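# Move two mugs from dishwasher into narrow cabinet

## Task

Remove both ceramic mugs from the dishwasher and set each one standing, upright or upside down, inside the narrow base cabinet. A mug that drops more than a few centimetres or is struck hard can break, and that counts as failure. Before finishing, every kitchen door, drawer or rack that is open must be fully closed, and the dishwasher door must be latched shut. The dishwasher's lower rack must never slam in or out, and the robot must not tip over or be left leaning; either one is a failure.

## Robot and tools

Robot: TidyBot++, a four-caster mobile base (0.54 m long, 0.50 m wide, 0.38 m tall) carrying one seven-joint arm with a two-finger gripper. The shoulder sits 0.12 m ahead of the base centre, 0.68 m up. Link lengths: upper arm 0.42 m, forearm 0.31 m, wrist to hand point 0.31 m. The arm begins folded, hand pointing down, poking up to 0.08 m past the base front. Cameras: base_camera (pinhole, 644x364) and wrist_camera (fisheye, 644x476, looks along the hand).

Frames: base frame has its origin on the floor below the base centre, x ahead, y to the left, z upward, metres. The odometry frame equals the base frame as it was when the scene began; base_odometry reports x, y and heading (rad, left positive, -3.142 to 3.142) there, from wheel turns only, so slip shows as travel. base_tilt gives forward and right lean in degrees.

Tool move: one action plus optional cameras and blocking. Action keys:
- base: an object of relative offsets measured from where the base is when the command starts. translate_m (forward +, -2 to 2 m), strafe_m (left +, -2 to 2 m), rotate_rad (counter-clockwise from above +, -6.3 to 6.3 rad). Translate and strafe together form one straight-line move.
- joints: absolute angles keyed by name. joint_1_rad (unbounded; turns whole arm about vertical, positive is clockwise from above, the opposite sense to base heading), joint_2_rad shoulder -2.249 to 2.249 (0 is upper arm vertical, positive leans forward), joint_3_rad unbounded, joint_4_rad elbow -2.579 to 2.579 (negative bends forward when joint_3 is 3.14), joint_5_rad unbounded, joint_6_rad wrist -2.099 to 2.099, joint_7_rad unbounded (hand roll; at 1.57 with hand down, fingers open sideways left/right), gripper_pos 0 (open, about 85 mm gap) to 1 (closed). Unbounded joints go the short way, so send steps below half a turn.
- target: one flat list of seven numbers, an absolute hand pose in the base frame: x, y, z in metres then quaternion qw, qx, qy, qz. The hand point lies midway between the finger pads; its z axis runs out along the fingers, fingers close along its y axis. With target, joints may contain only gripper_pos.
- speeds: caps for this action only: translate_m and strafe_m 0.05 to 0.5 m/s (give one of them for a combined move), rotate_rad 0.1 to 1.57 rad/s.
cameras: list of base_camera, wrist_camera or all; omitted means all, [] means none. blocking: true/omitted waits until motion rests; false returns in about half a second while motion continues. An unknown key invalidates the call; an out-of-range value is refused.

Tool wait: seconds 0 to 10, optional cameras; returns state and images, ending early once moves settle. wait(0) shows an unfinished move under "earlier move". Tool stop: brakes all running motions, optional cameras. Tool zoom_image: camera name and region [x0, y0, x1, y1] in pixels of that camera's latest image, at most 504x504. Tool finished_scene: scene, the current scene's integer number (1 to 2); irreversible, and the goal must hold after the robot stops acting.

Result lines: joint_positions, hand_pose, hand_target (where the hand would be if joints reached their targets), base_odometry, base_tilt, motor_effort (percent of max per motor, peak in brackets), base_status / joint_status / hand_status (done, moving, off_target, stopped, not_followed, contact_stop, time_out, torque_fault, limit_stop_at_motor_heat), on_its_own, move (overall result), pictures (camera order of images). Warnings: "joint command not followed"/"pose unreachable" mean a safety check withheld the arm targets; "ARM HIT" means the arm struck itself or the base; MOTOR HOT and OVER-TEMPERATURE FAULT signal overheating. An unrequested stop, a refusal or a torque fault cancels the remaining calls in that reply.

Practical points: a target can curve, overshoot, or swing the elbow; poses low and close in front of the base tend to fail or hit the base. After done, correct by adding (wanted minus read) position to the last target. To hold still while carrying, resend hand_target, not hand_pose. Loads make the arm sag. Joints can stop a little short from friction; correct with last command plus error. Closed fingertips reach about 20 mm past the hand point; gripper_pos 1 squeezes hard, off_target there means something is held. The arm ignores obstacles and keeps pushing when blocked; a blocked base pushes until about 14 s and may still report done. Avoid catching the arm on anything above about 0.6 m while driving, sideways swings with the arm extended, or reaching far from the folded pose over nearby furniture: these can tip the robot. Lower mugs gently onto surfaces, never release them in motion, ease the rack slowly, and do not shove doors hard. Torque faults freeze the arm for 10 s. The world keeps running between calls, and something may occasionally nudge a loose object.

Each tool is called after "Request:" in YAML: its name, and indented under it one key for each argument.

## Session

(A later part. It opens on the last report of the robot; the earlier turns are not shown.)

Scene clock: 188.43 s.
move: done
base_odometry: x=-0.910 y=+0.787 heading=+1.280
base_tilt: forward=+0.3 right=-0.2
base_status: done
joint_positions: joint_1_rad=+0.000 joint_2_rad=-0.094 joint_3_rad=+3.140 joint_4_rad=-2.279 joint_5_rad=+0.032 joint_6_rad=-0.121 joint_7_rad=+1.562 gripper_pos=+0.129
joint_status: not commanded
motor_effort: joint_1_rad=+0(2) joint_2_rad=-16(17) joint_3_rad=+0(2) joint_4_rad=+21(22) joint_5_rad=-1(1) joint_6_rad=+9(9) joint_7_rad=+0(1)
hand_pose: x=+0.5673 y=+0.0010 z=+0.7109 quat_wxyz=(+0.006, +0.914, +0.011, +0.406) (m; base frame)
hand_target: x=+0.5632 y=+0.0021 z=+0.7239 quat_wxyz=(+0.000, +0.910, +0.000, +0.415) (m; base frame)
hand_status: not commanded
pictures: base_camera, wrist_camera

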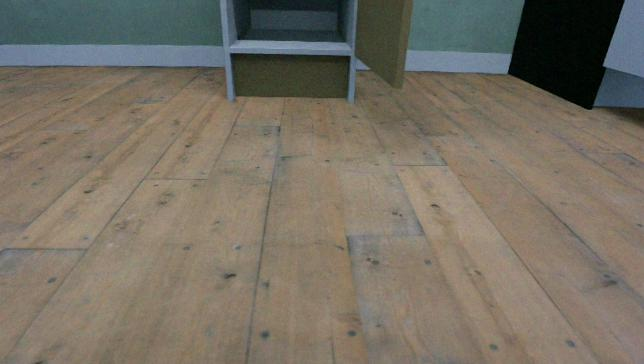

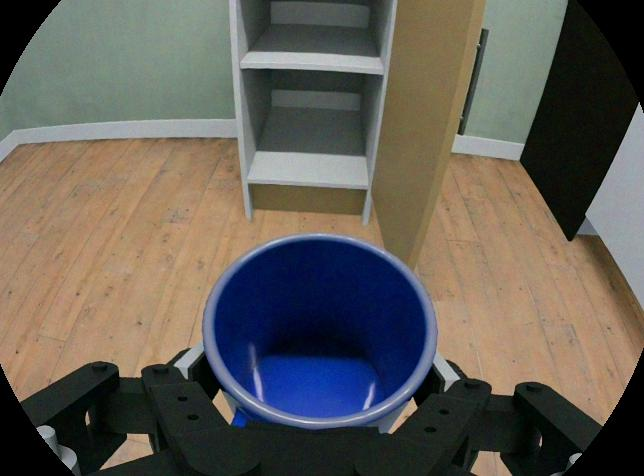

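Request:
move:
  base: {"translate_m":0.4,"rotate_rad":-0.03}
  speeds: {"translate_m":0.3}
  cameras: []

Request:
move:
  joints: {"joint_2_rad":0.6,"joint_4_rad":-1.9,"joint_6_rad":0.15}
  cameras: []

Request:
move:
  joints: {"joint_2_rad":1.22,"joint_4_rad":-1.50,"joint_6_rad":0.50}

Request:
zoom_image:
  camera: "base_camera"
  region: [160, 0, 460, 160]

Scene clock: 194.03 s.
move: done
base_odometry: x=-0.795 y=+1.171 heading=+1.250
base_tilt: forward=+0.3 right=-0.2
base_status: done
joint_positions: joint_1_rad=+0.000 joint_2_rad=-0.095 joint_3_rad=+3.140 joint_4_rad=-2.279 joint_5_rad=+0.032 joint_6_rad=-0.122 joint_7_rad=+1.562 gripper_pos=+0.129
joint_status: not commanded
motor_effort: joint_1_rad=+0(2) joint_2_rad=-16(18) joint_3_rad=+0(2) joint_4_rad=+20(22) joint_5_rad=-1(1) joint_6_rad=+8(10) joint_7_rad=+0(1)
hand_pose: x=+0.5670 y=+0.0008 z=+0.7110 quat_wxyz=(+0.006, +0.914, +0.011, +0.406) (m; base frame)
hand_target: x=+0.5632 y=+0.0021 z=+0.7239 quat_wxyz=(+0.000, +0.910, +0.000, +0.415) (m; base frame)
hand_status: not commanded
pictures: none
No camera images: "cameras" was empty.

Scene clock: 196.03 s.
move: done
base_odometry: x=-0.795 y=+1.171 heading=+1.250
base_tilt: forward=+0.3 right=-0.2
base_status: not commanded
joint_positions: joint_1_rad=+0.000 joint_2_rad=+0.615 joint_3_rad=+3.140 joint_4_rad=-1.936 joint_5_rad=+0.032 joint_6_rad=+0.098 joint_7_rad=+1.562 gripper_pos=+0.129
joint_status: all done
motor_effort: joint_1_rad=+0(1) joint_2_rad=-37(38) joint_3_rad=+0(1) joint_4_rad=+15(22) joint_5_rad=-1(1) joint_6_rad=+8(9) joint_7_rad=-1(1)
hand_pose: x=+0.7346 y=+0.0033 z=+0.5238 quat_wxyz=(+0.002, +0.941, +0.012, +0.337) (m; base frame)
hand_target: x=+0.7662 y=+0.0023 z=+0.5585 quat_wxyz=(-0.001, +0.923, +0.000, +0.386) (m; base frame)
hand_status: not commanded
pictures: none
No camera images: "cameras" was empty.

Scene clock: 198.13 s.
move: done
base_odometry: x=-0.795 y=+1.171 heading=+1.250
base_tilt: forward=+0.3 right=-0.2
base_status: not commanded
joint_positions: joint_1_rad=+0.000 joint_2_rad=+1.250 joint_3_rad=+3.140 joint_4_rad=-1.533 joint_5_rad=+0.032 joint_6_rad=+0.446 joint_7_rad=+1.562 gripper_pos=+0.129
joint_status: all done
motor_effort: joint_1_rad=+0(1) joint_2_rad=-48(51) joint_3_rad=-1(1) joint_4_rad=+12(16) joint_5_rad=-1(1) joint_6_rad=+9(9) joint_7_rad=+0(1)
hand_pose: x=+0.8530 y=+0.0067 z=+0.3046 quat_wxyz=(-0.003, +0.920, +0.012, +0.392) (m; base frame)
hand_target: x=+0.8907 y=+0.0023 z=+0.3514 quat_wxyz=(-0.001, +0.896, +0.000, +0.445) (m; base frame)
hand_status: not commanded
pictures: base_camera, wrist_camera

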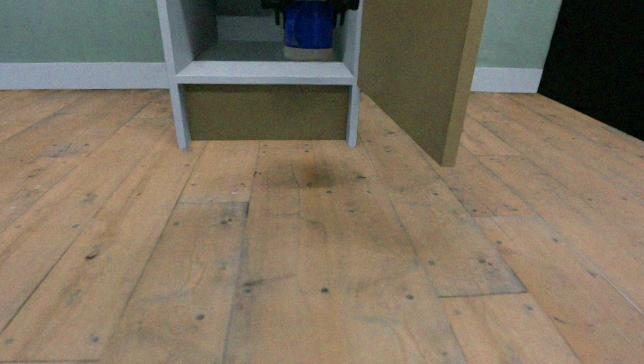

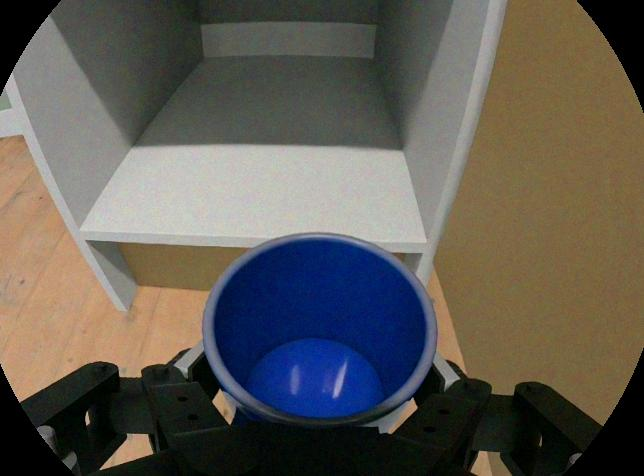

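Scaled by 1.680.

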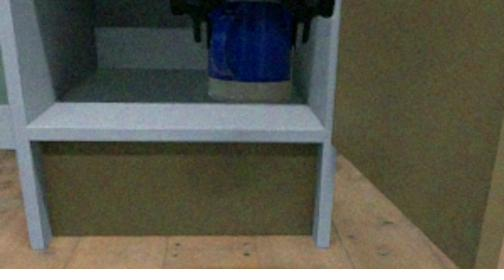

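Request:
move:
  base: {"translate_m":0.26,"strafe_m":0.01}
  speeds: {"translate_m":0.1}

Request:
zoom_image:
  camera: "base_camera"
  region: [160, 0, 460, 160]

Scene clock: 205.87 s.
move: done
base_odometry: x=-0.722 y=+1.421 heading=+1.250
base_tilt: forward=+0.3 right=-0.2
base_status: done
joint_positions: joint_1_rad=+0.000 joint_2_rad=+1.250 joint_3_rad=+3.140 joint_4_rad=-1.526 joint_5_rad=+0.032 joint_6_rad=+0.452 joint_7_rad=+1.562 gripper_pos=+0.129
joint_status: not commanded
motor_effort: joint_1_rad=+0(1) joint_2_rad=-48(49) joint_3_rad=-1(1) joint_4_rad=+12(14) joint_5_rad=-1(1) joint_6_rad=+8(9) joint_7_rad=+0(1)
hand_pose: x=+0.8579 y=+0.0067 z=+0.3082 quat_wxyz=(-0.003, +0.917, +0.012, +0.398) (m; base frame)
hand_target: x=+0.8907 y=+0.0023 z=+0.3514 quat_wxyz=(-0.001, +0.896, +0.000, +0.445) (m; base frame)
hand_status: not commanded
pictures: base_camera, wrist_camera

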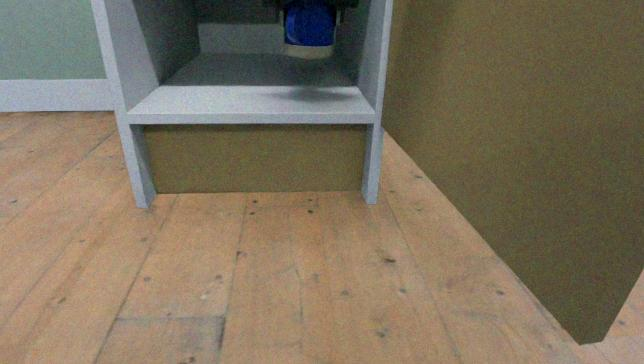

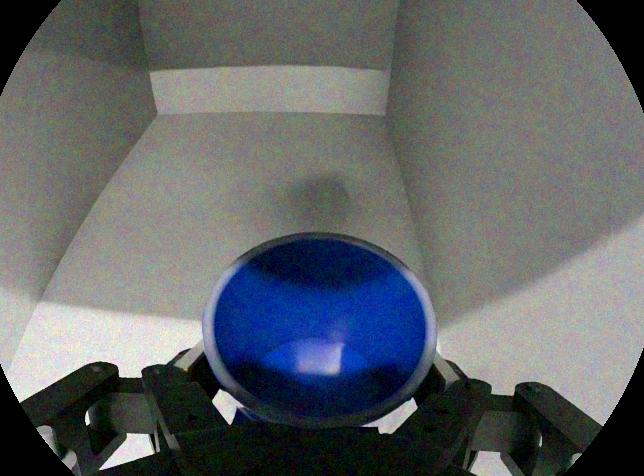

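Scaled by 1.680.

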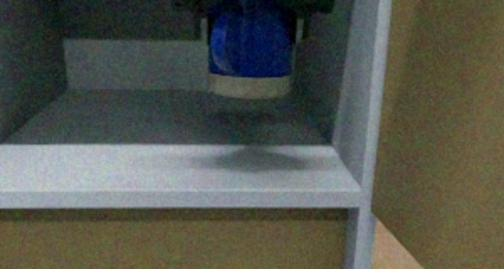

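Request:
move:
  joints: {"joint_2_rad":1.337,"joint_4_rad":-1.429,"joint_6_rad":0.559}
  cameras: []

Request:
move:
  joints: {"joint_2_rad":1.391,"joint_4_rad":-1.387,"joint_6_rad":0.573}
  cameras: ["base_camera"]

Request:
zoom_image:
  camera: "base_camera"
  region: [220, 20, 400, 140]

Scene clock: 209.93 s.
move: done
base_odometry: x=-0.722 y=+1.421 heading=+1.250
base_tilt: forward=+0.3 right=-0.2
base_status: not commanded
joint_positions: joint_1_rad=+0.000 joint_2_rad=+1.369 joint_3_rad=+3.140 joint_4_rad=-1.457 joint_5_rad=+0.032 joint_6_rad=+0.510 joint_7_rad=+1.562 gripper_pos=+0.129
joint_status: all done
motor_effort: joint_1_rad=+0(1) joint_2_rad=-48(52) joint_3_rad=-1(1) joint_4_rad=+12(14) joint_5_rad=-1(1) joint_6_rad=+9(9) joint_7_rad=+0(1)
hand_pose: x=+0.8574 y=+0.0072 z=+0.2562 quat_wxyz=(-0.004, +0.916, +0.012, +0.401) (m; base frame)
hand_target: x=+0.8940 y=+0.0022 z=+0.3019 quat_wxyz=(-0.001, +0.893, -0.001, +0.450) (m; base frame)
hand_status: not commanded
pictures: none
No camera images: "cameras" was empty.

Scene clock: 210.80 s.
move: done
base_odometry: x=-0.722 y=+1.421 heading=+1.250
base_tilt: forward=+0.3 right=-0.2
base_status: not commanded
joint_positions: joint_1_rad=+0.000 joint_2_rad=+1.414 joint_3_rad=+3.140 joint_4_rad=-1.414 joint_5_rad=+0.032 joint_6_rad=+0.524 joint_7_rad=+1.562 gripper_pos=+0.129
joint_status: all done
motor_effort: joint_1_rad=+0(1) joint_2_rad=-49(50) joint_3_rad=-1(1) joint_4_rad=+11(12) joint_5_rad=-1(1) joint_6_rad=+8(9) joint_7_rad=+0(1)
hand_pose: x=+0.8629 y=+0.0073 z=+0.2402 quat_wxyz=(-0.004, +0.913, +0.012, +0.407) (m; base frame)
hand_target: x=+0.8955 y=+0.0022 z=+0.2788 quat_wxyz=(-0.001, +0.892, -0.001, +0.451) (m; base frame)
hand_status: not commanded
pictures: base_camera

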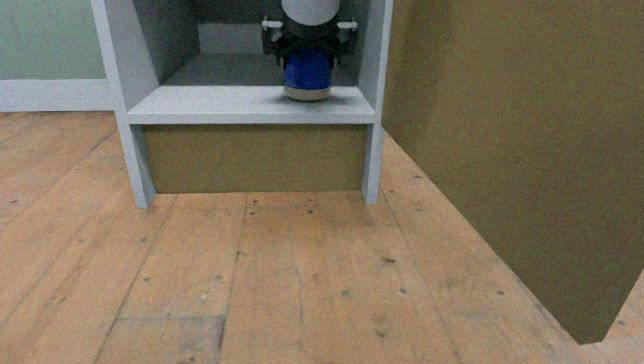

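Scaled by 2.800.

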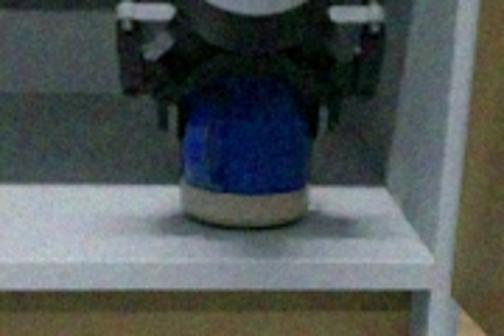

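Near contact; small steps.

Request:
move:
  joints: {"joint_2_rad":1.407,"joint_4_rad":-1.382,"joint_6_rad":0.585}
  cameras: ["base_camera"]

Request:
zoom_image:
  camera: "base_camera"
  region: [220, 20, 400, 140]

Request:
move:
  joints: {"joint_2_rad":1.425,"joint_4_rad":-1.378,"joint_6_rad":0.60}
  cameras: ["base_camera"]

Request:
zoom_image:
  camera: "base_camera"
  region: [220, 20, 400, 140]

Scene clock: 212.70 s.
move: done
base_odometry: x=-0.722 y=+1.421 heading=+1.250
base_tilt: forward=+0.3 right=-0.2
base_status: not commanded
joint_positions: joint_1_rad=+0.000 joint_2_rad=+1.426 joint_3_rad=+3.140 joint_4_rad=-1.411 joint_5_rad=+0.032 joint_6_rad=+0.536 joint_7_rad=+1.562 gripper_pos=+0.129
joint_status: all done
motor_effort: joint_1_rad=-1(1) joint_2_rad=-48(49) joint_3_rad=-1(1) joint_4_rad=+11(12) joint_5_rad=-1(1) joint_6_rad=+9(9) joint_7_rad=+0(1)
hand_pose: x=+0.8616 y=+0.0074 z=+0.2350 quat_wxyz=(-0.004, +0.913, +0.012, +0.408) (m; base frame)
hand_target: x=+0.8936 y=+0.0022 z=+0.2712 quat_wxyz=(-0.001, +0.892, -0.001, +0.452) (m; base frame)
hand_status: not commanded
pictures: base_camera

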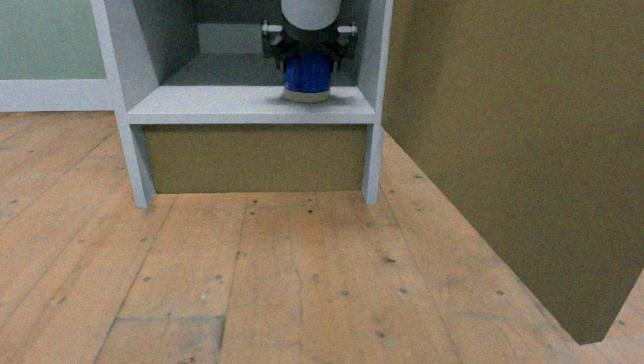

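Scaled by 2.800.

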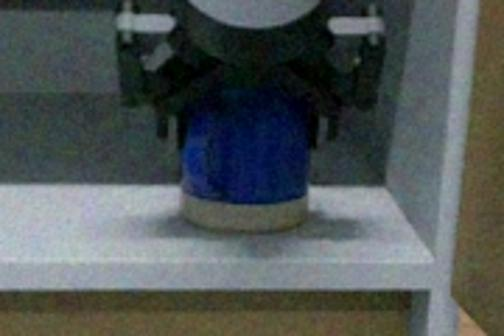

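Scene clock: 213.30 s.
move: done
base_odometry: x=-0.722 y=+1.421 heading=+1.250
base_tilt: forward=+0.3 right=-0.2
base_status: not commanded
joint_positions: joint_1_rad=+0.000 joint_2_rad=+1.435 joint_3_rad=+3.140 joint_4_rad=-1.407 joint_5_rad=+0.032 joint_6_rad=+0.556 joint_7_rad=+1.562 gripper_pos=+0.129
joint_status: all done
motor_effort: joint_1_rad=+0(1) joint_2_rad=-47(49) joint_3_rad=-1(2) joint_4_rad=+10(12) joint_5_rad=-1(1) joint_6_rad=+8(9) joint_7_rad=+0(1)
hand_pose: x=+0.8639 y=+0.0075 z=+0.2347 quat_wxyz=(-0.005, +0.910, +0.012, +0.415) (m; base frame)
hand_target: x=+0.8908 y=+0.0022 z=+0.2625 quat_wxyz=(-0.001, +0.892, -0.001, +0.452) (m; base frame)
hand_status: not commanded
pictures: base_camera

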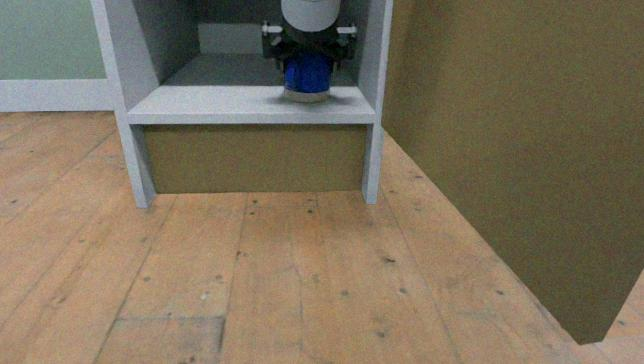

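Scaled by 2.800.

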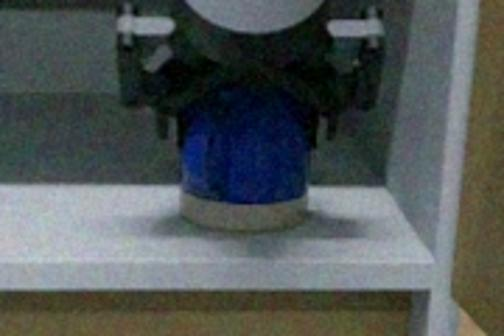

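Request:
move:
  joints: {"gripper_pos":0.0}
  cameras: ["wrist_camera"]

Request:
move:
  joints: {"joint_2_rad":1.30,"joint_4_rad":-1.47,"joint_6_rad":0.56}
  cameras: ["wrist_camera"]

Request:
move:
  joints: {"joint_2_rad":1.21,"joint_4_rad":-1.53,"joint_6_rad":0.50}

Scene clock: 215.40 s.
move: done
base_odometry: x=-0.722 y=+1.421 heading=+1.250
base_tilt: forward=+0.3 right=-0.2
base_status: not commanded
joint_positions: joint_1_rad=+0.000 joint_2_rad=+1.435 joint_3_rad=+3.140 joint_4_rad=-1.399 joint_5_rad=+0.032 joint_6_rad=+0.566 joint_7_rad=+1.562 gripper_pos=+0.000
joint_status: all done
motor_effort: joint_1_rad=+0(0) joint_2_rad=-45(48) joint_3_rad=-1(1) joint_4_rad=+9(11) joint_5_rad=-1(1) joint_6_rad=+7(9) joint_7_rad=+0(1)
hand_pose: x=+0.8696 y=+0.0076 z=+0.2393 quat_wxyz=(-0.005, +0.906, +0.012, +0.423) (m; base frame)
hand_target: x=+0.8908 y=+0.0022 z=+0.2625 quat_wxyz=(-0.001, +0.892, -0.001, +0.452) (m; base frame)
hand_status: not commanded
pictures: wrist_camera

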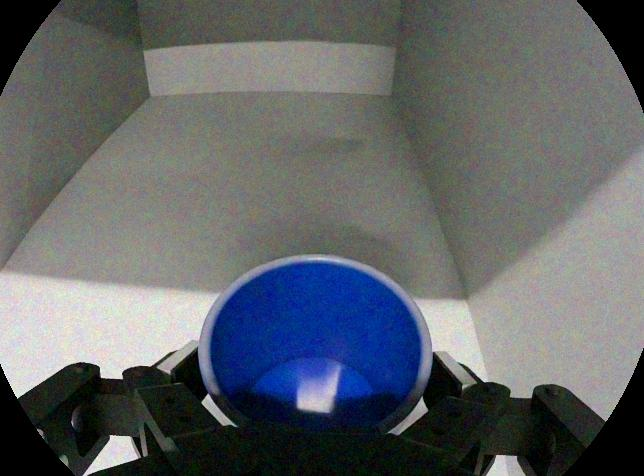

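Scene clock: 216.67 s.
move: done
base_odometry: x=-0.722 y=+1.421 heading=+1.250
base_tilt: forward=+0.3 right=-0.2
base_status: not commanded
joint_positions: joint_1_rad=+0.000 joint_2_rad=+1.334 joint_3_rad=+3.140 joint_4_rad=-1.454 joint_5_rad=+0.032 joint_6_rad=+0.566 joint_7_rad=+1.562 gripper_pos=+0.000
joint_status: all done
motor_effort: joint_1_rad=+0(1) joint_2_rad=-45(47) joint_3_rad=-1(1) joint_4_rad=+10(11) joint_5_rad=-1(1) joint_6_rad=+7(8) joint_7_rad=-1(1)
hand_pose: x=+0.8845 y=+0.0077 z=+0.2968 quat_wxyz=(-0.004, +0.896, +0.012, +0.444) (m; base frame)
hand_target: x=+0.8884 y=+0.0022 z=+0.3158 quat_wxyz=(-0.001, +0.893, -0.001, +0.449) (m; base frame)
hand_status: not commanded
pictures: wrist_camera

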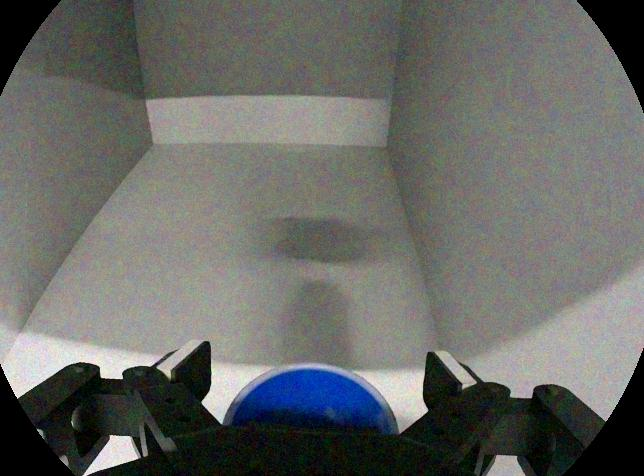

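Scene clock: 217.67 s.
move: done
base_odometry: x=-0.722 y=+1.421 heading=+1.250
base_tilt: forward=+0.3 right=-0.2
base_status: not commanded
joint_positions: joint_1_rad=+0.000 joint_2_rad=+1.249 joint_3_rad=+3.140 joint_4_rad=-1.513 joint_5_rad=+0.032 joint_6_rad=+0.533 joint_7_rad=+1.562 gripper_pos=+0.000
joint_status: all done
motor_effort: joint_1_rad=+0(1) joint_2_rad=-44(47) joint_3_rad=-1(1) joint_4_rad=+11(11) joint_5_rad=-1(1) joint_6_rad=+7(8) joint_7_rad=-1(1)
hand_pose: x=+0.8808 y=+0.0074 z=+0.3325 quat_wxyz=(-0.004, +0.898, +0.012, +0.441) (m; base frame)
hand_target: x=+0.8797 y=+0.0023 z=+0.3479 quat_wxyz=(-0.001, +0.900, +0.000, +0.436) (m; base frame)
hand_status: not commanded
pictures: base_camera, wrist_camera

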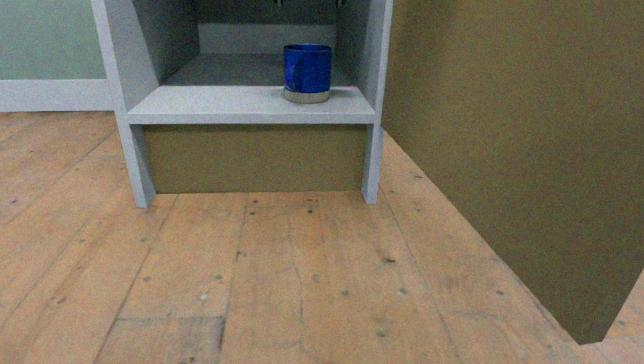

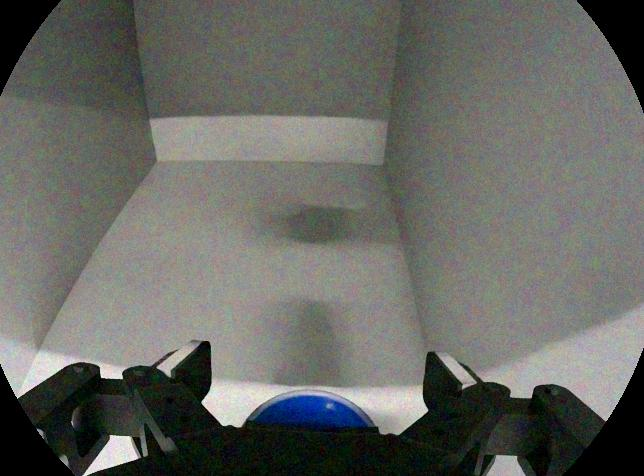

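Request:
move:
  base: {"translate_m":-0.5}
  speeds: {"translate_m":0.3}

Request:
move:
  joints: {"joint_1_rad":0,"joint_2_rad":-0.1,"joint_4_rad":-1.7,"joint_6_rad":-0.9}
  cameras: []

Request:
move:
  base: {"rotate_rad":2.645}

Scene clock: 227.90 s.
move: done
base_odometry: x=-0.880 y=+0.946 heading=+1.250
base_tilt: forward=+0.3 right=-0.2
base_status: done
joint_positions: joint_1_rad=+0.000 joint_2_rad=+1.249 joint_3_rad=+3.140 joint_4_rad=-1.517 joint_5_rad=+0.032 joint_6_rad=+0.533 joint_7_rad=+1.562 gripper_pos=+0.000
joint_status: not commanded
motor_effort: joint_1_rad=+0(2) joint_2_rad=-44(45) joint_3_rad=-1(2) joint_4_rad=+11(13) joint_5_rad=-1(1) joint_6_rad=+6(8) joint_7_rad=+0(1)
hand_pose: x=+0.8787 y=+0.0074 z=+0.3310 quat_wxyz=(-0.004, +0.899, +0.012, +0.439) (m; base frame)
hand_target: x=+0.8797 y=+0.0023 z=+0.3479 quat_wxyz=(-0.001, +0.900, +0.000, +0.436) (m; base frame)
hand_status: not commanded
pictures: base_camera, wrist_camera

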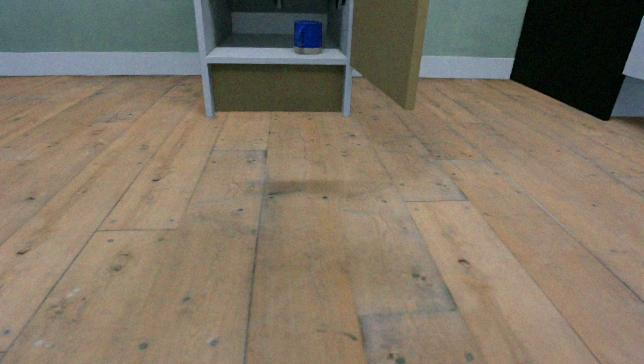

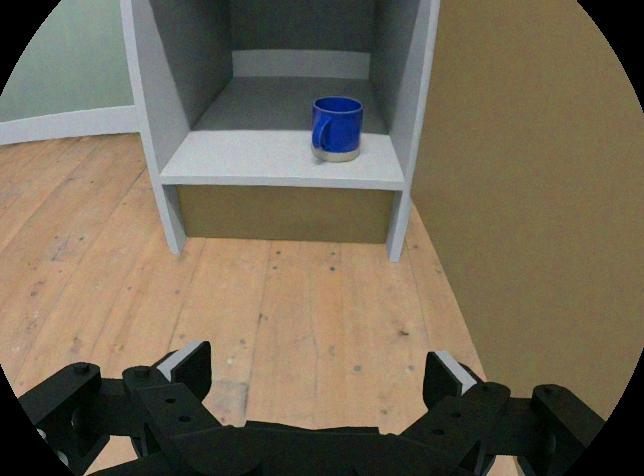

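Scene clock: 230.83 s.
move: done
base_odometry: x=-0.880 y=+0.946 heading=+1.250
base_tilt: forward=+0.2 right=-0.2
base_status: not commanded
joint_positions: joint_1_rad=+0.000 joint_2_rad=-0.071 joint_3_rad=+3.140 joint_4_rad=-1.679 joint_5_rad=+0.032 joint_6_rad=-0.858 joint_7_rad=+1.562 gripper_pos=+0.000
joint_status: all done
motor_effort: joint_1_rad=+0(1) joint_2_rad=-16(48) joint_3_rad=+0(1) joint_4_rad=+20(22) joint_5_rad=+0(1) joint_6_rad=+6(8) joint_7_rad=+0(1)
hand_pose: x=+0.5979 y=-0.0055 z=+0.8472 quat_wxyz=(+0.013, +0.943, +0.003, +0.331) (m; base frame)
hand_target: x=+0.5775 y=+0.0021 z=+0.8419 quat_wxyz=(+0.000, +0.949, +0.000, +0.315) (m; base frame)
hand_status: not commanded
pictures: none
No camera images: "cameras" was empty.

Scene clock: 233.80 s.
move: done
base_odometry: x=-0.880 y=+0.946 heading=-2.389
base_tilt: forward=+0.3 right=-0.2
base_status: done
joint_positions: joint_1_rad=+0.000 joint_2_rad=-0.071 joint_3_rad=+3.140 joint_4_rad=-1.679 joint_5_rad=+0.032 joint_6_rad=-0.861 joint_7_rad=+1.562 gripper_pos=+0.000
joint_status: not commanded
motor_effort: joint_1_rad=+0(2) joint_2_rad=-16(19) joint_3_rad=+0(2) joint_4_rad=+21(21) joint_5_rad=+0(1) joint_6_rad=+6(6) joint_7_rad=+0(1)
hand_pose: x=+0.5973 y=-0.0055 z=+0.8466 quat_wxyz=(+0.013, +0.944, +0.003, +0.330) (m; base frame)
hand_target: x=+0.5775 y=+0.0021 z=+0.8419 quat_wxyz=(+0.000, +0.949, +0.000, +0.315) (m; base frame)
hand_status: not commanded
pictures: base_camera, wrist_camera

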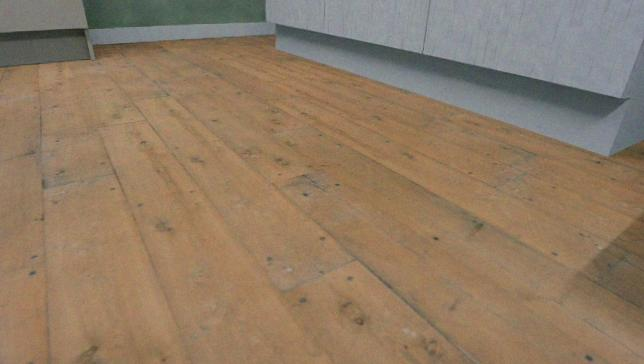

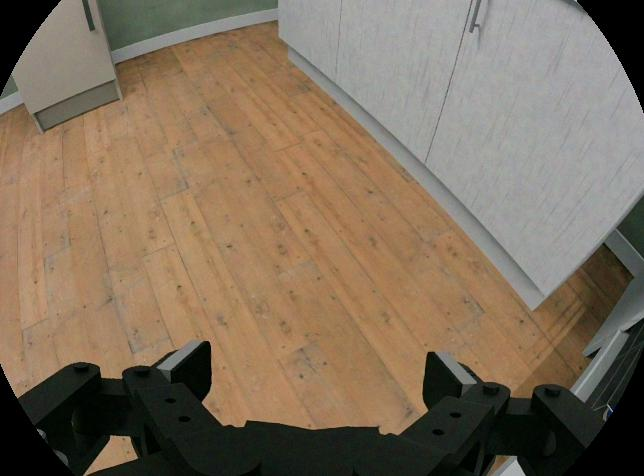

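Request:
move:
  base: {"translate_m":-0.47,"strafe_m":-0.446}
  speeds: {"translate_m":0.3}
  cameras: ["base_camera"]

Request:
move:
  base: {"translate_m":0.08,"strafe_m":-0.33}
  speeds: {"strafe_m":0.2}

Scene clock: 240.00 s.
move: done
base_odometry: x=-0.842 y=+1.593 heading=-2.389
base_tilt: forward=+0.2 right=-0.2
base_status: done
joint_positions: joint_1_rad=+0.000 joint_2_rad=-0.074 joint_3_rad=+3.140 joint_4_rad=-1.680 joint_5_rad=+0.032 joint_6_rad=-0.863 joint_7_rad=+1.562 gripper_pos=+0.000
joint_status: not commanded
motor_effort: joint_1_rad=+0(1) joint_2_rad=-16(19) joint_3_rad=+0(2) joint_4_rad=+20(21) joint_5_rad=-1(1) joint_6_rad=+5(6) joint_7_rad=+0(1)
hand_pose: x=+0.5958 y=-0.0055 z=+0.8468 quat_wxyz=(+0.013, +0.944, +0.003, +0.330) (m; base frame)
hand_target: x=+0.5775 y=+0.0021 z=+0.8419 quat_wxyz=(+0.000, +0.949, +0.000, +0.315) (m; base frame)
hand_status: not commanded
pictures: base_camera

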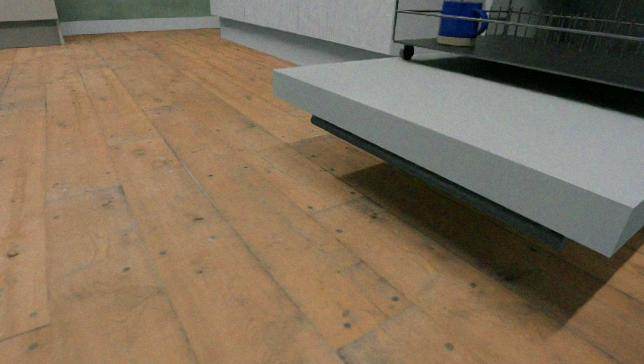

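Scene clock: 242.43 s.
move: done
base_odometry: x=-1.126 y=+1.779 heading=-2.389
base_tilt: forward=+0.2 right=-0.2
base_status: done
joint_positions: joint_1_rad=+0.000 joint_2_rad=-0.074 joint_3_rad=+3.140 joint_4_rad=-1.681 joint_5_rad=+0.032 joint_6_rad=-0.863 joint_7_rad=+1.562 gripper_pos=+0.000
joint_status: not commanded
motor_effort: joint_1_rad=+0(2) joint_2_rad=-16(17) joint_3_rad=+0(2) joint_4_rad=+20(21) joint_5_rad=+0(1) joint_6_rad=+6(6) joint_7_rad=+0(1)
hand_pose: x=+0.5957 y=-0.0056 z=+0.8468 quat_wxyz=(+0.014, +0.944, +0.003, +0.330) (m; base frame)
hand_target: x=+0.5775 y=+0.0021 z=+0.8419 quat_wxyz=(+0.000, +0.949, +0.000, +0.315) (m; base frame)
hand_status: not commanded
pictures: base_camera, wrist_camera

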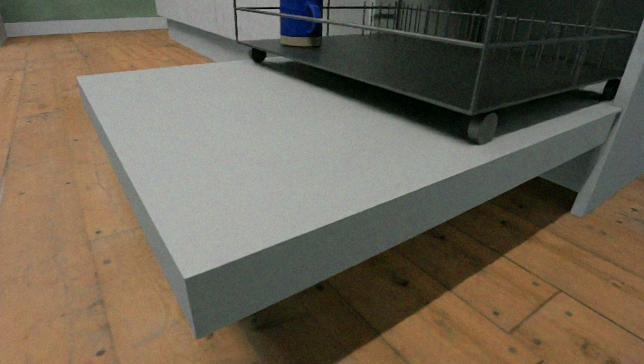

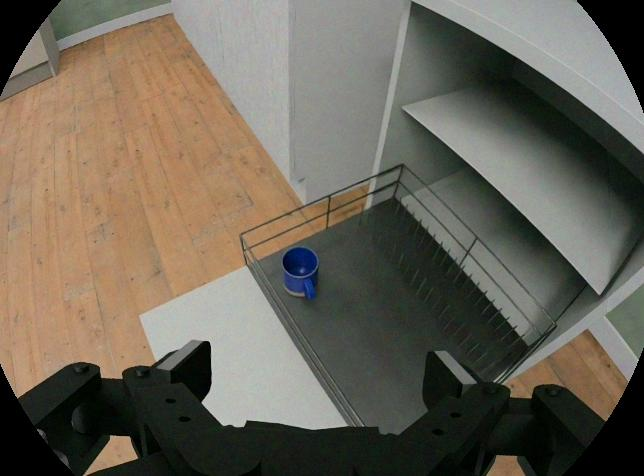

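Request:
move:
  base: {"strafe_m":0.02}
  speeds: {"strafe_m":0.1}
  joints: {"joint_2_rad":0.95,"joint_4_rad":-1.6,"joint_6_rad":0.2}

Scene clock: 247.23 s.
move: done
base_odometry: x=-1.113 y=+1.765 heading=-2.389
base_tilt: forward=+0.3 right=-0.2
base_status: done
joint_positions: joint_1_rad=-0.001 joint_2_rad=+0.949 joint_3_rad=+3.138 joint_4_rad=-1.624 joint_5_rad=+0.032 joint_6_rad=+0.159 joint_7_rad=+1.562 gripper_pos=+0.000
joint_status: all done
motor_effort: joint_1_rad=+0(3) joint_2_rad=-41(44) joint_3_rad=+0(3) joint_4_rad=+13(21) joint_5_rad=-1(1) joint_6_rad=+6(7) joint_7_rad=+0(1)
hand_pose: x=+0.8376 y=+0.0060 z=+0.4300 quat_wxyz=(+0.000, +0.934, +0.013, +0.356) (m; base frame)
hand_target: x=+0.8580 y=+0.0023 z=+0.4469 quat_wxyz=(-0.001, +0.923, +0.000, +0.386) (m; base frame)
hand_status: not commanded
pictures: base_camera, wrist_camera

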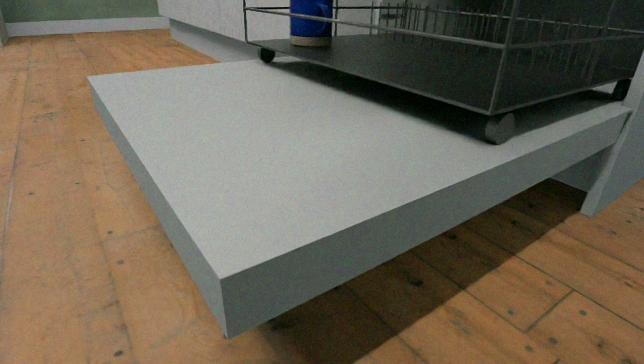

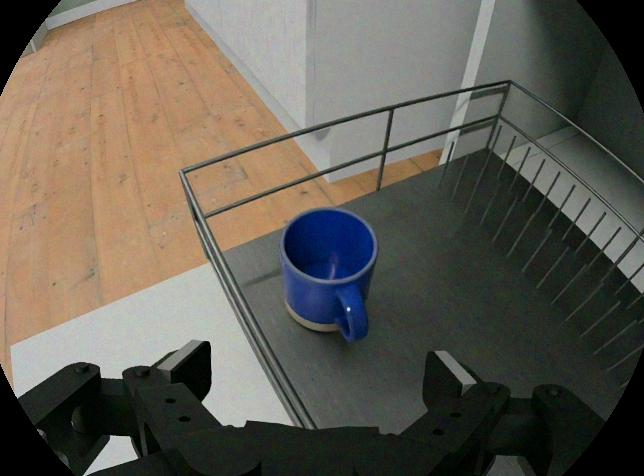

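Request:
move:
  base: {"translate_m":0.06,"strafe_m":-0.006}
  speeds: {"translate_m":0.08}
  cameras: []

Request:
move:
  joints: {"joint_2_rad":1.07,"joint_4_rad":-1.15,"joint_6_rad":-0.44}

Scene clock: 259.37 s.
move: done
base_odometry: x=-1.161 y=+1.728 heading=-2.389
base_tilt: forward=+0.3 right=-0.2
base_status: done
joint_positions: joint_1_rad=-0.001 joint_2_rad=+0.949 joint_3_rad=+3.138 joint_4_rad=-1.618 joint_5_rad=+0.032 joint_6_rad=+0.164 joint_7_rad=+1.562 gripper_pos=+0.000
joint_status: not commanded
motor_effort: joint_1_rad=+0(1) joint_2_rad=-41(43) joint_3_rad=-1(1) joint_4_rad=+13(14) joint_5_rad=-1(1) joint_6_rad=+6(7) joint_7_rad=+0(1)
hand_pose: x=+0.8415 y=+0.0060 z=+0.4329 quat_wxyz=(+0.000, +0.932, +0.013, +0.361) (m; base frame)
hand_target: x=+0.8580 y=+0.0023 z=+0.4469 quat_wxyz=(-0.001, +0.923, +0.000, +0.386) (m; base frame)
hand_status: not commanded
pictures: none
No camera images: "cameras" was empty.

Scene clock: 261.37 s.
move: done
base_odometry: x=-1.161 y=+1.728 heading=-2.389
base_tilt: forward=+0.3 right=-0.2
base_status: not commanded
joint_positions: joint_1_rad=-0.001 joint_2_rad=+1.063 joint_3_rad=+3.138 joint_4_rad=-1.174 joint_5_rad=+0.032 joint_6_rad=-0.398 joint_7_rad=+1.562 gripper_pos=+0.000
joint_status: all done
motor_effort: joint_1_rad=+0(1) joint_2_rad=-47(47) joint_3_rad=-1(1) joint_4_rad=+16(17) joint_5_rad=-1(1) joint_6_rad=+5(7) joint_7_rad=-1(1)
hand_pose: x=+0.8849 y=+0.0004 z=+0.4200 quat_wxyz=(+0.007, +0.968, +0.010, +0.251) (m; base frame)
hand_target: x=+0.8827 y=+0.0023 z=+0.4179 quat_wxyz=(-0.001, +0.971, +0.000, +0.238) (m; base frame)
hand_status: not commanded
pictures: base_camera, wrist_camera

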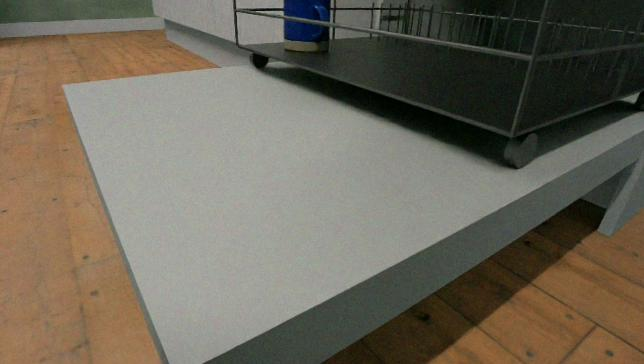

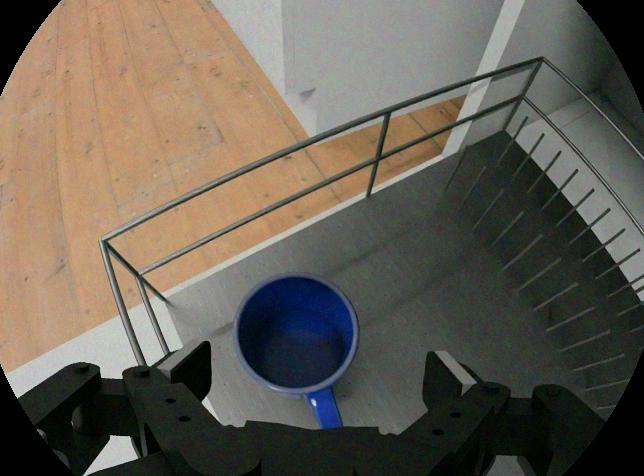

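Request:
move:
  base: {"strafe_m":0.012}
  speeds: {"strafe_m":0.05}
  joints: {"joint_2_rad":1.20,"joint_4_rad":-0.99,"joint_6_rad":-0.49}

Scene clock: 266.97 s.
move: done
base_odometry: x=-1.152 y=+1.719 heading=-2.389
base_tilt: forward=+0.3 right=-0.2
base_status: done
joint_positions: joint_1_rad=-0.002 joint_2_rad=+1.206 joint_3_rad=+3.138 joint_4_rad=-1.012 joint_5_rad=+0.032 joint_6_rad=-0.451 joint_7_rad=+1.562 gripper_pos=+0.000
joint_status: all done
motor_effort: joint_1_rad=+0(4) joint_2_rad=-49(52) joint_3_rad=+0(3) joint_4_rad=+16(17) joint_5_rad=-1(1) joint_6_rad=+4(5) joint_7_rad=+0(1)
hand_pose: x=+0.9046 y=+0.0009 z=+0.3652 quat_wxyz=(+0.007, +0.972, +0.010, +0.234) (m; base frame)
hand_target: x=+0.9058 y=+0.0023 z=+0.3731 quat_wxyz=(-0.001, +0.973, +0.000, +0.229) (m; base frame)
hand_status: not commanded
pictures: base_camera, wrist_camera

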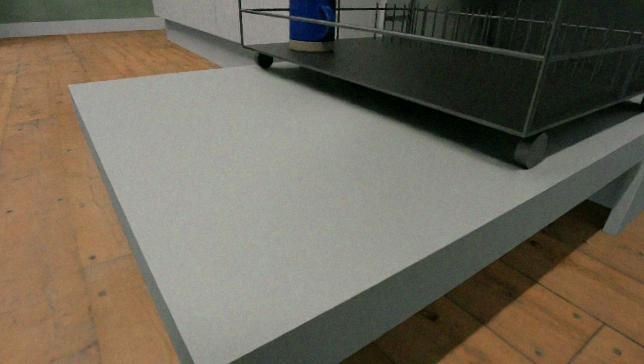

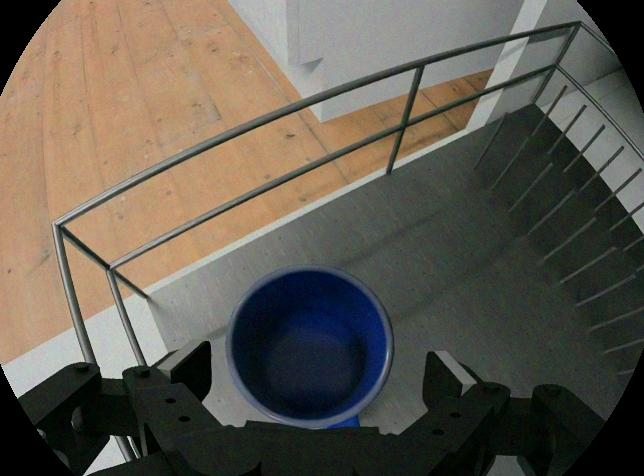

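Request:
move:
  base: {"strafe_m":0.004}
  speeds: {"strafe_m":0.05}
  cameras: ["wrist_camera"]

Request:
move:
  joints: {"joint_2_rad":1.28,"joint_4_rad":-0.91,"joint_6_rad":-0.52}
  cameras: ["wrist_camera"]

Scene clock: 277.60 s.
move: done
base_odometry: x=-1.150 y=+1.716 heading=-2.389
base_tilt: forward=+0.3 right=-0.2
base_status: done
joint_positions: joint_1_rad=-0.002 joint_2_rad=+1.206 joint_3_rad=+3.138 joint_4_rad=-1.012 joint_5_rad=+0.032 joint_6_rad=-0.452 joint_7_rad=+1.562 gripper_pos=+0.000
joint_status: not commanded
motor_effort: joint_1_rad=+0(5) joint_2_rad=-49(51) joint_3_rad=-1(2) joint_4_rad=+16(17) joint_5_rad=-1(1) joint_6_rad=+4(5) joint_7_rad=-1(1)
hand_pose: x=+0.9045 y=+0.0009 z=+0.3652 quat_wxyz=(+0.007, +0.972, +0.010, +0.234) (m; base frame)
hand_target: x=+0.9058 y=+0.0023 z=+0.3731 quat_wxyz=(-0.001, +0.973, +0.000, +0.229) (m; base frame)
hand_status: not commanded
pictures: wrist_camera

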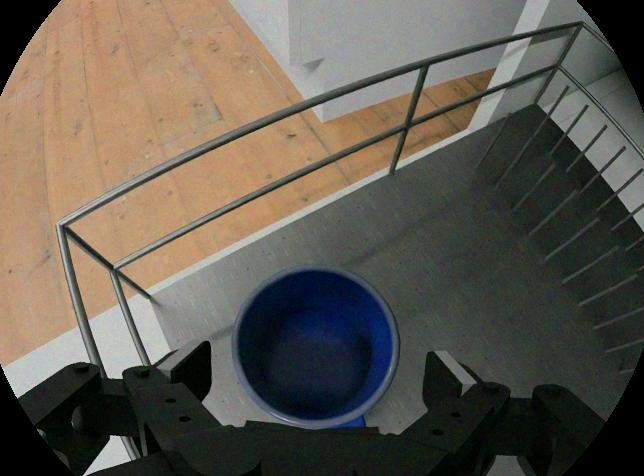

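Scene clock: 278.53 s.
move: done
base_odometry: x=-1.150 y=+1.716 heading=-2.389
base_tilt: forward=+0.3 right=-0.2
base_status: not commanded
joint_positions: joint_1_rad=-0.002 joint_2_rad=+1.280 joint_3_rad=+3.138 joint_4_rad=-0.929 joint_5_rad=+0.032 joint_6_rad=-0.478 joint_7_rad=+1.562 gripper_pos=+0.000
joint_status: all done
motor_effort: joint_1_rad=-1(3) joint_2_rad=-49(51) joint_3_rad=-1(2) joint_4_rad=+15(18) joint_5_rad=-1(1) joint_6_rad=+3(5) joint_7_rad=+0(1)
hand_pose: x=+0.9113 y=+0.0005 z=+0.3355 quat_wxyz=(+0.007, +0.974, +0.009, +0.225) (m; base frame)
hand_target: x=+0.9083 y=+0.0022 z=+0.3373 quat_wxyz=(-0.001, +0.977, +0.000, +0.214) (m; base frame)
hand_status: not commanded
pictures: wrist_camera

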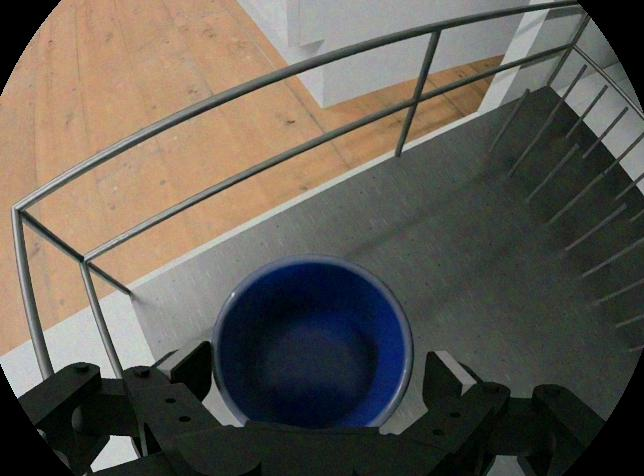

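Request:
move:
  base: {"strafe_m":0.004}
  speeds: {"strafe_m":0.05}
  cameras: []

Request:
move:
  joints: {"joint_2_rad":1.315,"joint_4_rad":-0.865,"joint_6_rad":-0.535}
  cameras: ["wrist_camera"]

Scene clock: 280.37 s.
move: done
base_odometry: x=-1.147 y=+1.713 heading=-2.390
base_tilt: forward=+0.3 right=-0.2
base_status: done
joint_positions: joint_1_rad=+0.000 joint_2_rad=+1.280 joint_3_rad=+3.138 joint_4_rad=-0.929 joint_5_rad=+0.032 joint_6_rad=-0.481 joint_7_rad=+1.562 gripper_pos=+0.000
joint_status: not commanded
motor_effort: joint_1_rad=-1(5) joint_2_rad=-50(51) joint_3_rad=-1(3) joint_4_rad=+16(17) joint_5_rad=-1(2) joint_6_rad=+4(4) joint_7_rad=+0(1)
hand_pose: x=+0.9105 y=-0.0012 z=+0.3351 quat_wxyz=(+0.008, +0.975, +0.008, +0.224) (m; base frame)
hand_target: x=+0.9083 y=+0.0022 z=+0.3373 quat_wxyz=(-0.001, +0.977, +0.000, +0.214) (m; base frame)
hand_status: not commanded
pictures: none
No camera images: "cameras" was empty.

Scene clock: 281.17 s.
move: done
base_odometry: x=-1.147 y=+1.713 heading=-2.390
base_tilt: forward=+0.3 right=-0.2
base_status: not commanded
joint_positions: joint_1_rad=+0.000 joint_2_rad=+1.313 joint_3_rad=+3.138 joint_4_rad=-0.883 joint_5_rad=+0.032 joint_6_rad=-0.496 joint_7_rad=+1.562 gripper_pos=+0.000
joint_status: all done
motor_effort: joint_1_rad=+0(1) joint_2_rad=-50(52) joint_3_rad=-1(1) joint_4_rad=+16(17) joint_5_rad=-1(1) joint_6_rad=+4(4) joint_7_rad=+0(1)
hand_pose: x=+0.9157 y=-0.0013 z=+0.3243 quat_wxyz=(+0.008, +0.975, +0.008, +0.222) (m; base frame)
hand_target: x=+0.9127 y=+0.0022 z=+0.3250 quat_wxyz=(-0.001, +0.977, +0.000, +0.212) (m; base frame)
hand_status: not commanded
pictures: wrist_camera

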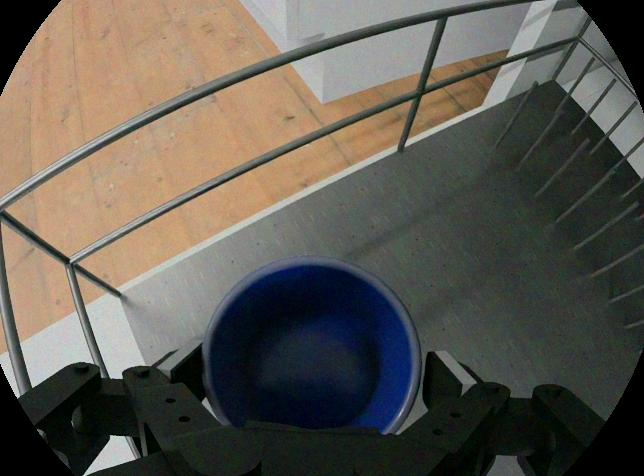

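Request:
move:
  base: {"strafe_m":0.003}
  speeds: {"strafe_m":0.05}
  cameras: ["wrist_camera"]

Request:
move:
  joints: {"joint_2_rad":1.345,"joint_4_rad":-0.825,"joint_6_rad":-0.55}
  cameras: ["wrist_camera"]

Request:
move:
  joints: {"gripper_pos":0.35}
  cameras: ["wrist_camera"]

Scene clock: 283.17 s.
move: done
base_odometry: x=-1.145 y=+1.711 heading=-2.390
base_tilt: forward=+0.3 right=-0.2
base_status: done
joint_positions: joint_1_rad=+0.000 joint_2_rad=+1.314 joint_3_rad=+3.138 joint_4_rad=-0.883 joint_5_rad=+0.032 joint_6_rad=-0.497 joint_7_rad=+1.562 gripper_pos=+0.000
joint_status: not commanded
motor_effort: joint_1_rad=+0(5) joint_2_rad=-50(52) joint_3_rad=-1(3) joint_4_rad=+16(17) joint_5_rad=+0(1) joint_6_rad=+4(4) joint_7_rad=-1(1)
hand_pose: x=+0.9152 y=-0.0016 z=+0.3235 quat_wxyz=(+0.008, +0.975, +0.008, +0.222) (m; base frame)
hand_target: x=+0.9127 y=+0.0022 z=+0.3250 quat_wxyz=(-0.001, +0.977, +0.000, +0.212) (m; base frame)
hand_status: not commanded
pictures: wrist_camera

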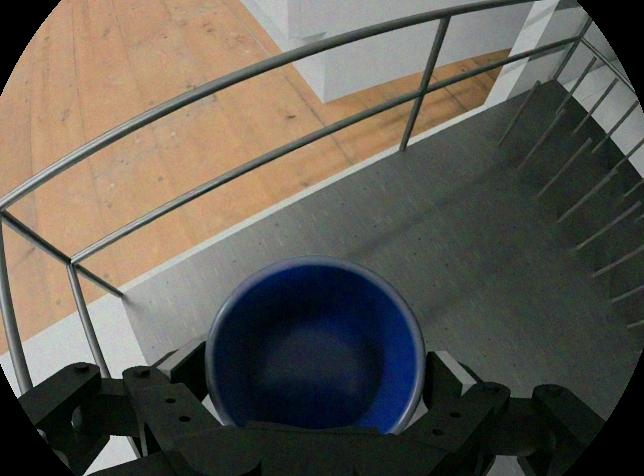

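Scene clock: 283.93 s.
move: done
base_odometry: x=-1.145 y=+1.711 heading=-2.390
base_tilt: forward=+0.3 right=-0.2
base_status: not commanded
joint_positions: joint_1_rad=+0.000 joint_2_rad=+1.343 joint_3_rad=+3.138 joint_4_rad=-0.842 joint_5_rad=+0.032 joint_6_rad=-0.511 joint_7_rad=+1.562 gripper_pos=+0.000
joint_status: all done
motor_effort: joint_1_rad=+0(1) joint_2_rad=-51(52) joint_3_rad=-1(1) joint_4_rad=+16(18) joint_5_rad=-1(1) joint_6_rad=+4(5) joint_7_rad=+0(1)
hand_pose: x=+0.9199 y=-0.0017 z=+0.3149 quat_wxyz=(+0.008, +0.975, +0.008, +0.221) (m; base frame)
hand_target: x=+0.9161 y=+0.0022 z=+0.3147 quat_wxyz=(-0.001, +0.978, +0.000, +0.209) (m; base frame)
hand_status: not commanded
pictures: wrist_camera

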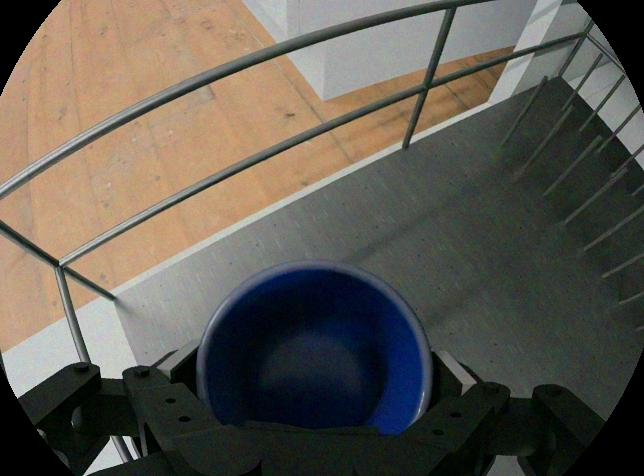

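Scene clock: 284.67 s.
move: off_target
base_odometry: x=-1.145 y=+1.711 heading=-2.390
base_tilt: forward=+0.3 right=-0.2
base_status: not commanded
joint_positions: joint_1_rad=+0.000 joint_2_rad=+1.342 joint_3_rad=+3.138 joint_4_rad=-0.840 joint_5_rad=+0.032 joint_6_rad=-0.515 joint_7_rad=+1.562 gripper_pos=+0.104
joint_status: gripper_pos off_target (ended at +0.104, target +0.350)
motor_effort: joint_1_rad=+0(3) joint_2_rad=-48(51) joint_3_rad=-1(2) joint_4_rad=+15(17) joint_5_rad=+0(1) joint_6_rad=+3(5) joint_7_rad=+0(0)
hand_pose: x=+0.9202 y=-0.0018 z=+0.3161 quat_wxyz=(+0.008, +0.975, +0.008, +0.221) (m; base frame)
hand_target: x=+0.9161 y=+0.0022 z=+0.3147 quat_wxyz=(-0.001, +0.978, +0.000, +0.209) (m; base frame)
hand_status: not commanded
pictures: wrist_camera

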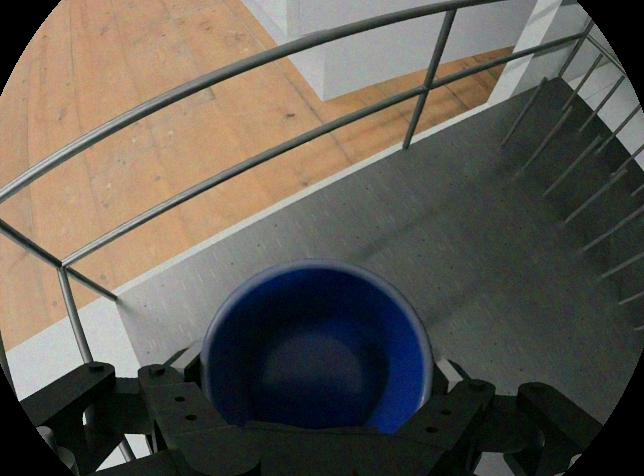

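Request:
move:
  joints: {"joint_2_rad":1.24,"joint_4_rad":-0.91,"joint_6_rad":-0.54}
  cameras: ["wrist_camera"]

Scene clock: 289.70 s.
move: off_target
base_odometry: x=-1.145 y=+1.711 heading=-2.390
base_tilt: forward=+0.3 right=-0.2
base_status: not commanded
joint_positions: joint_1_rad=+0.000 joint_2_rad=+1.311 joint_3_rad=+3.138 joint_4_rad=-0.900 joint_5_rad=+0.032 joint_6_rad=-0.515 joint_7_rad=+1.562 gripper_pos=+0.105
joint_status: joint_2_rad off_target (ended at +1.311, target +1.240); the others done
motor_effort: joint_1_rad=-1(4) joint_2_rad=-53(53) joint_3_rad=-1(3) joint_4_rad=+17(19) joint_5_rad=-1(1) joint_6_rad=+4(5) joint_7_rad=+0(0)
hand_pose: x=+0.9035 y=-0.0018 z=+0.3176 quat_wxyz=(+0.008, +0.978, +0.008, +0.206) (m; base frame)
hand_target: x=+0.9159 y=+0.0022 z=+0.3663 quat_wxyz=(-0.001, +0.975, +0.000, +0.224) (m; base frame)
hand_status: not commanded
pictures: wrist_camera

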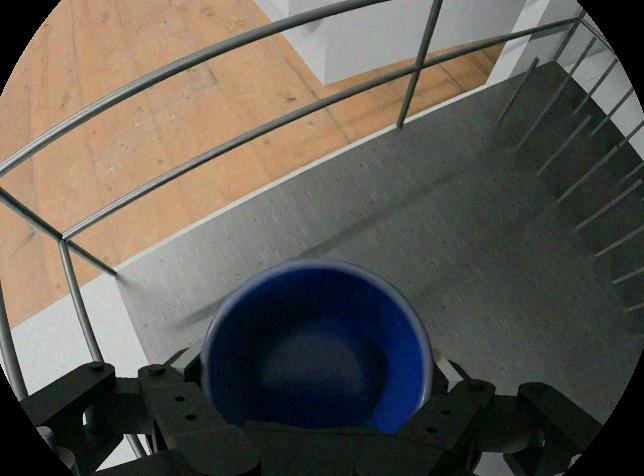

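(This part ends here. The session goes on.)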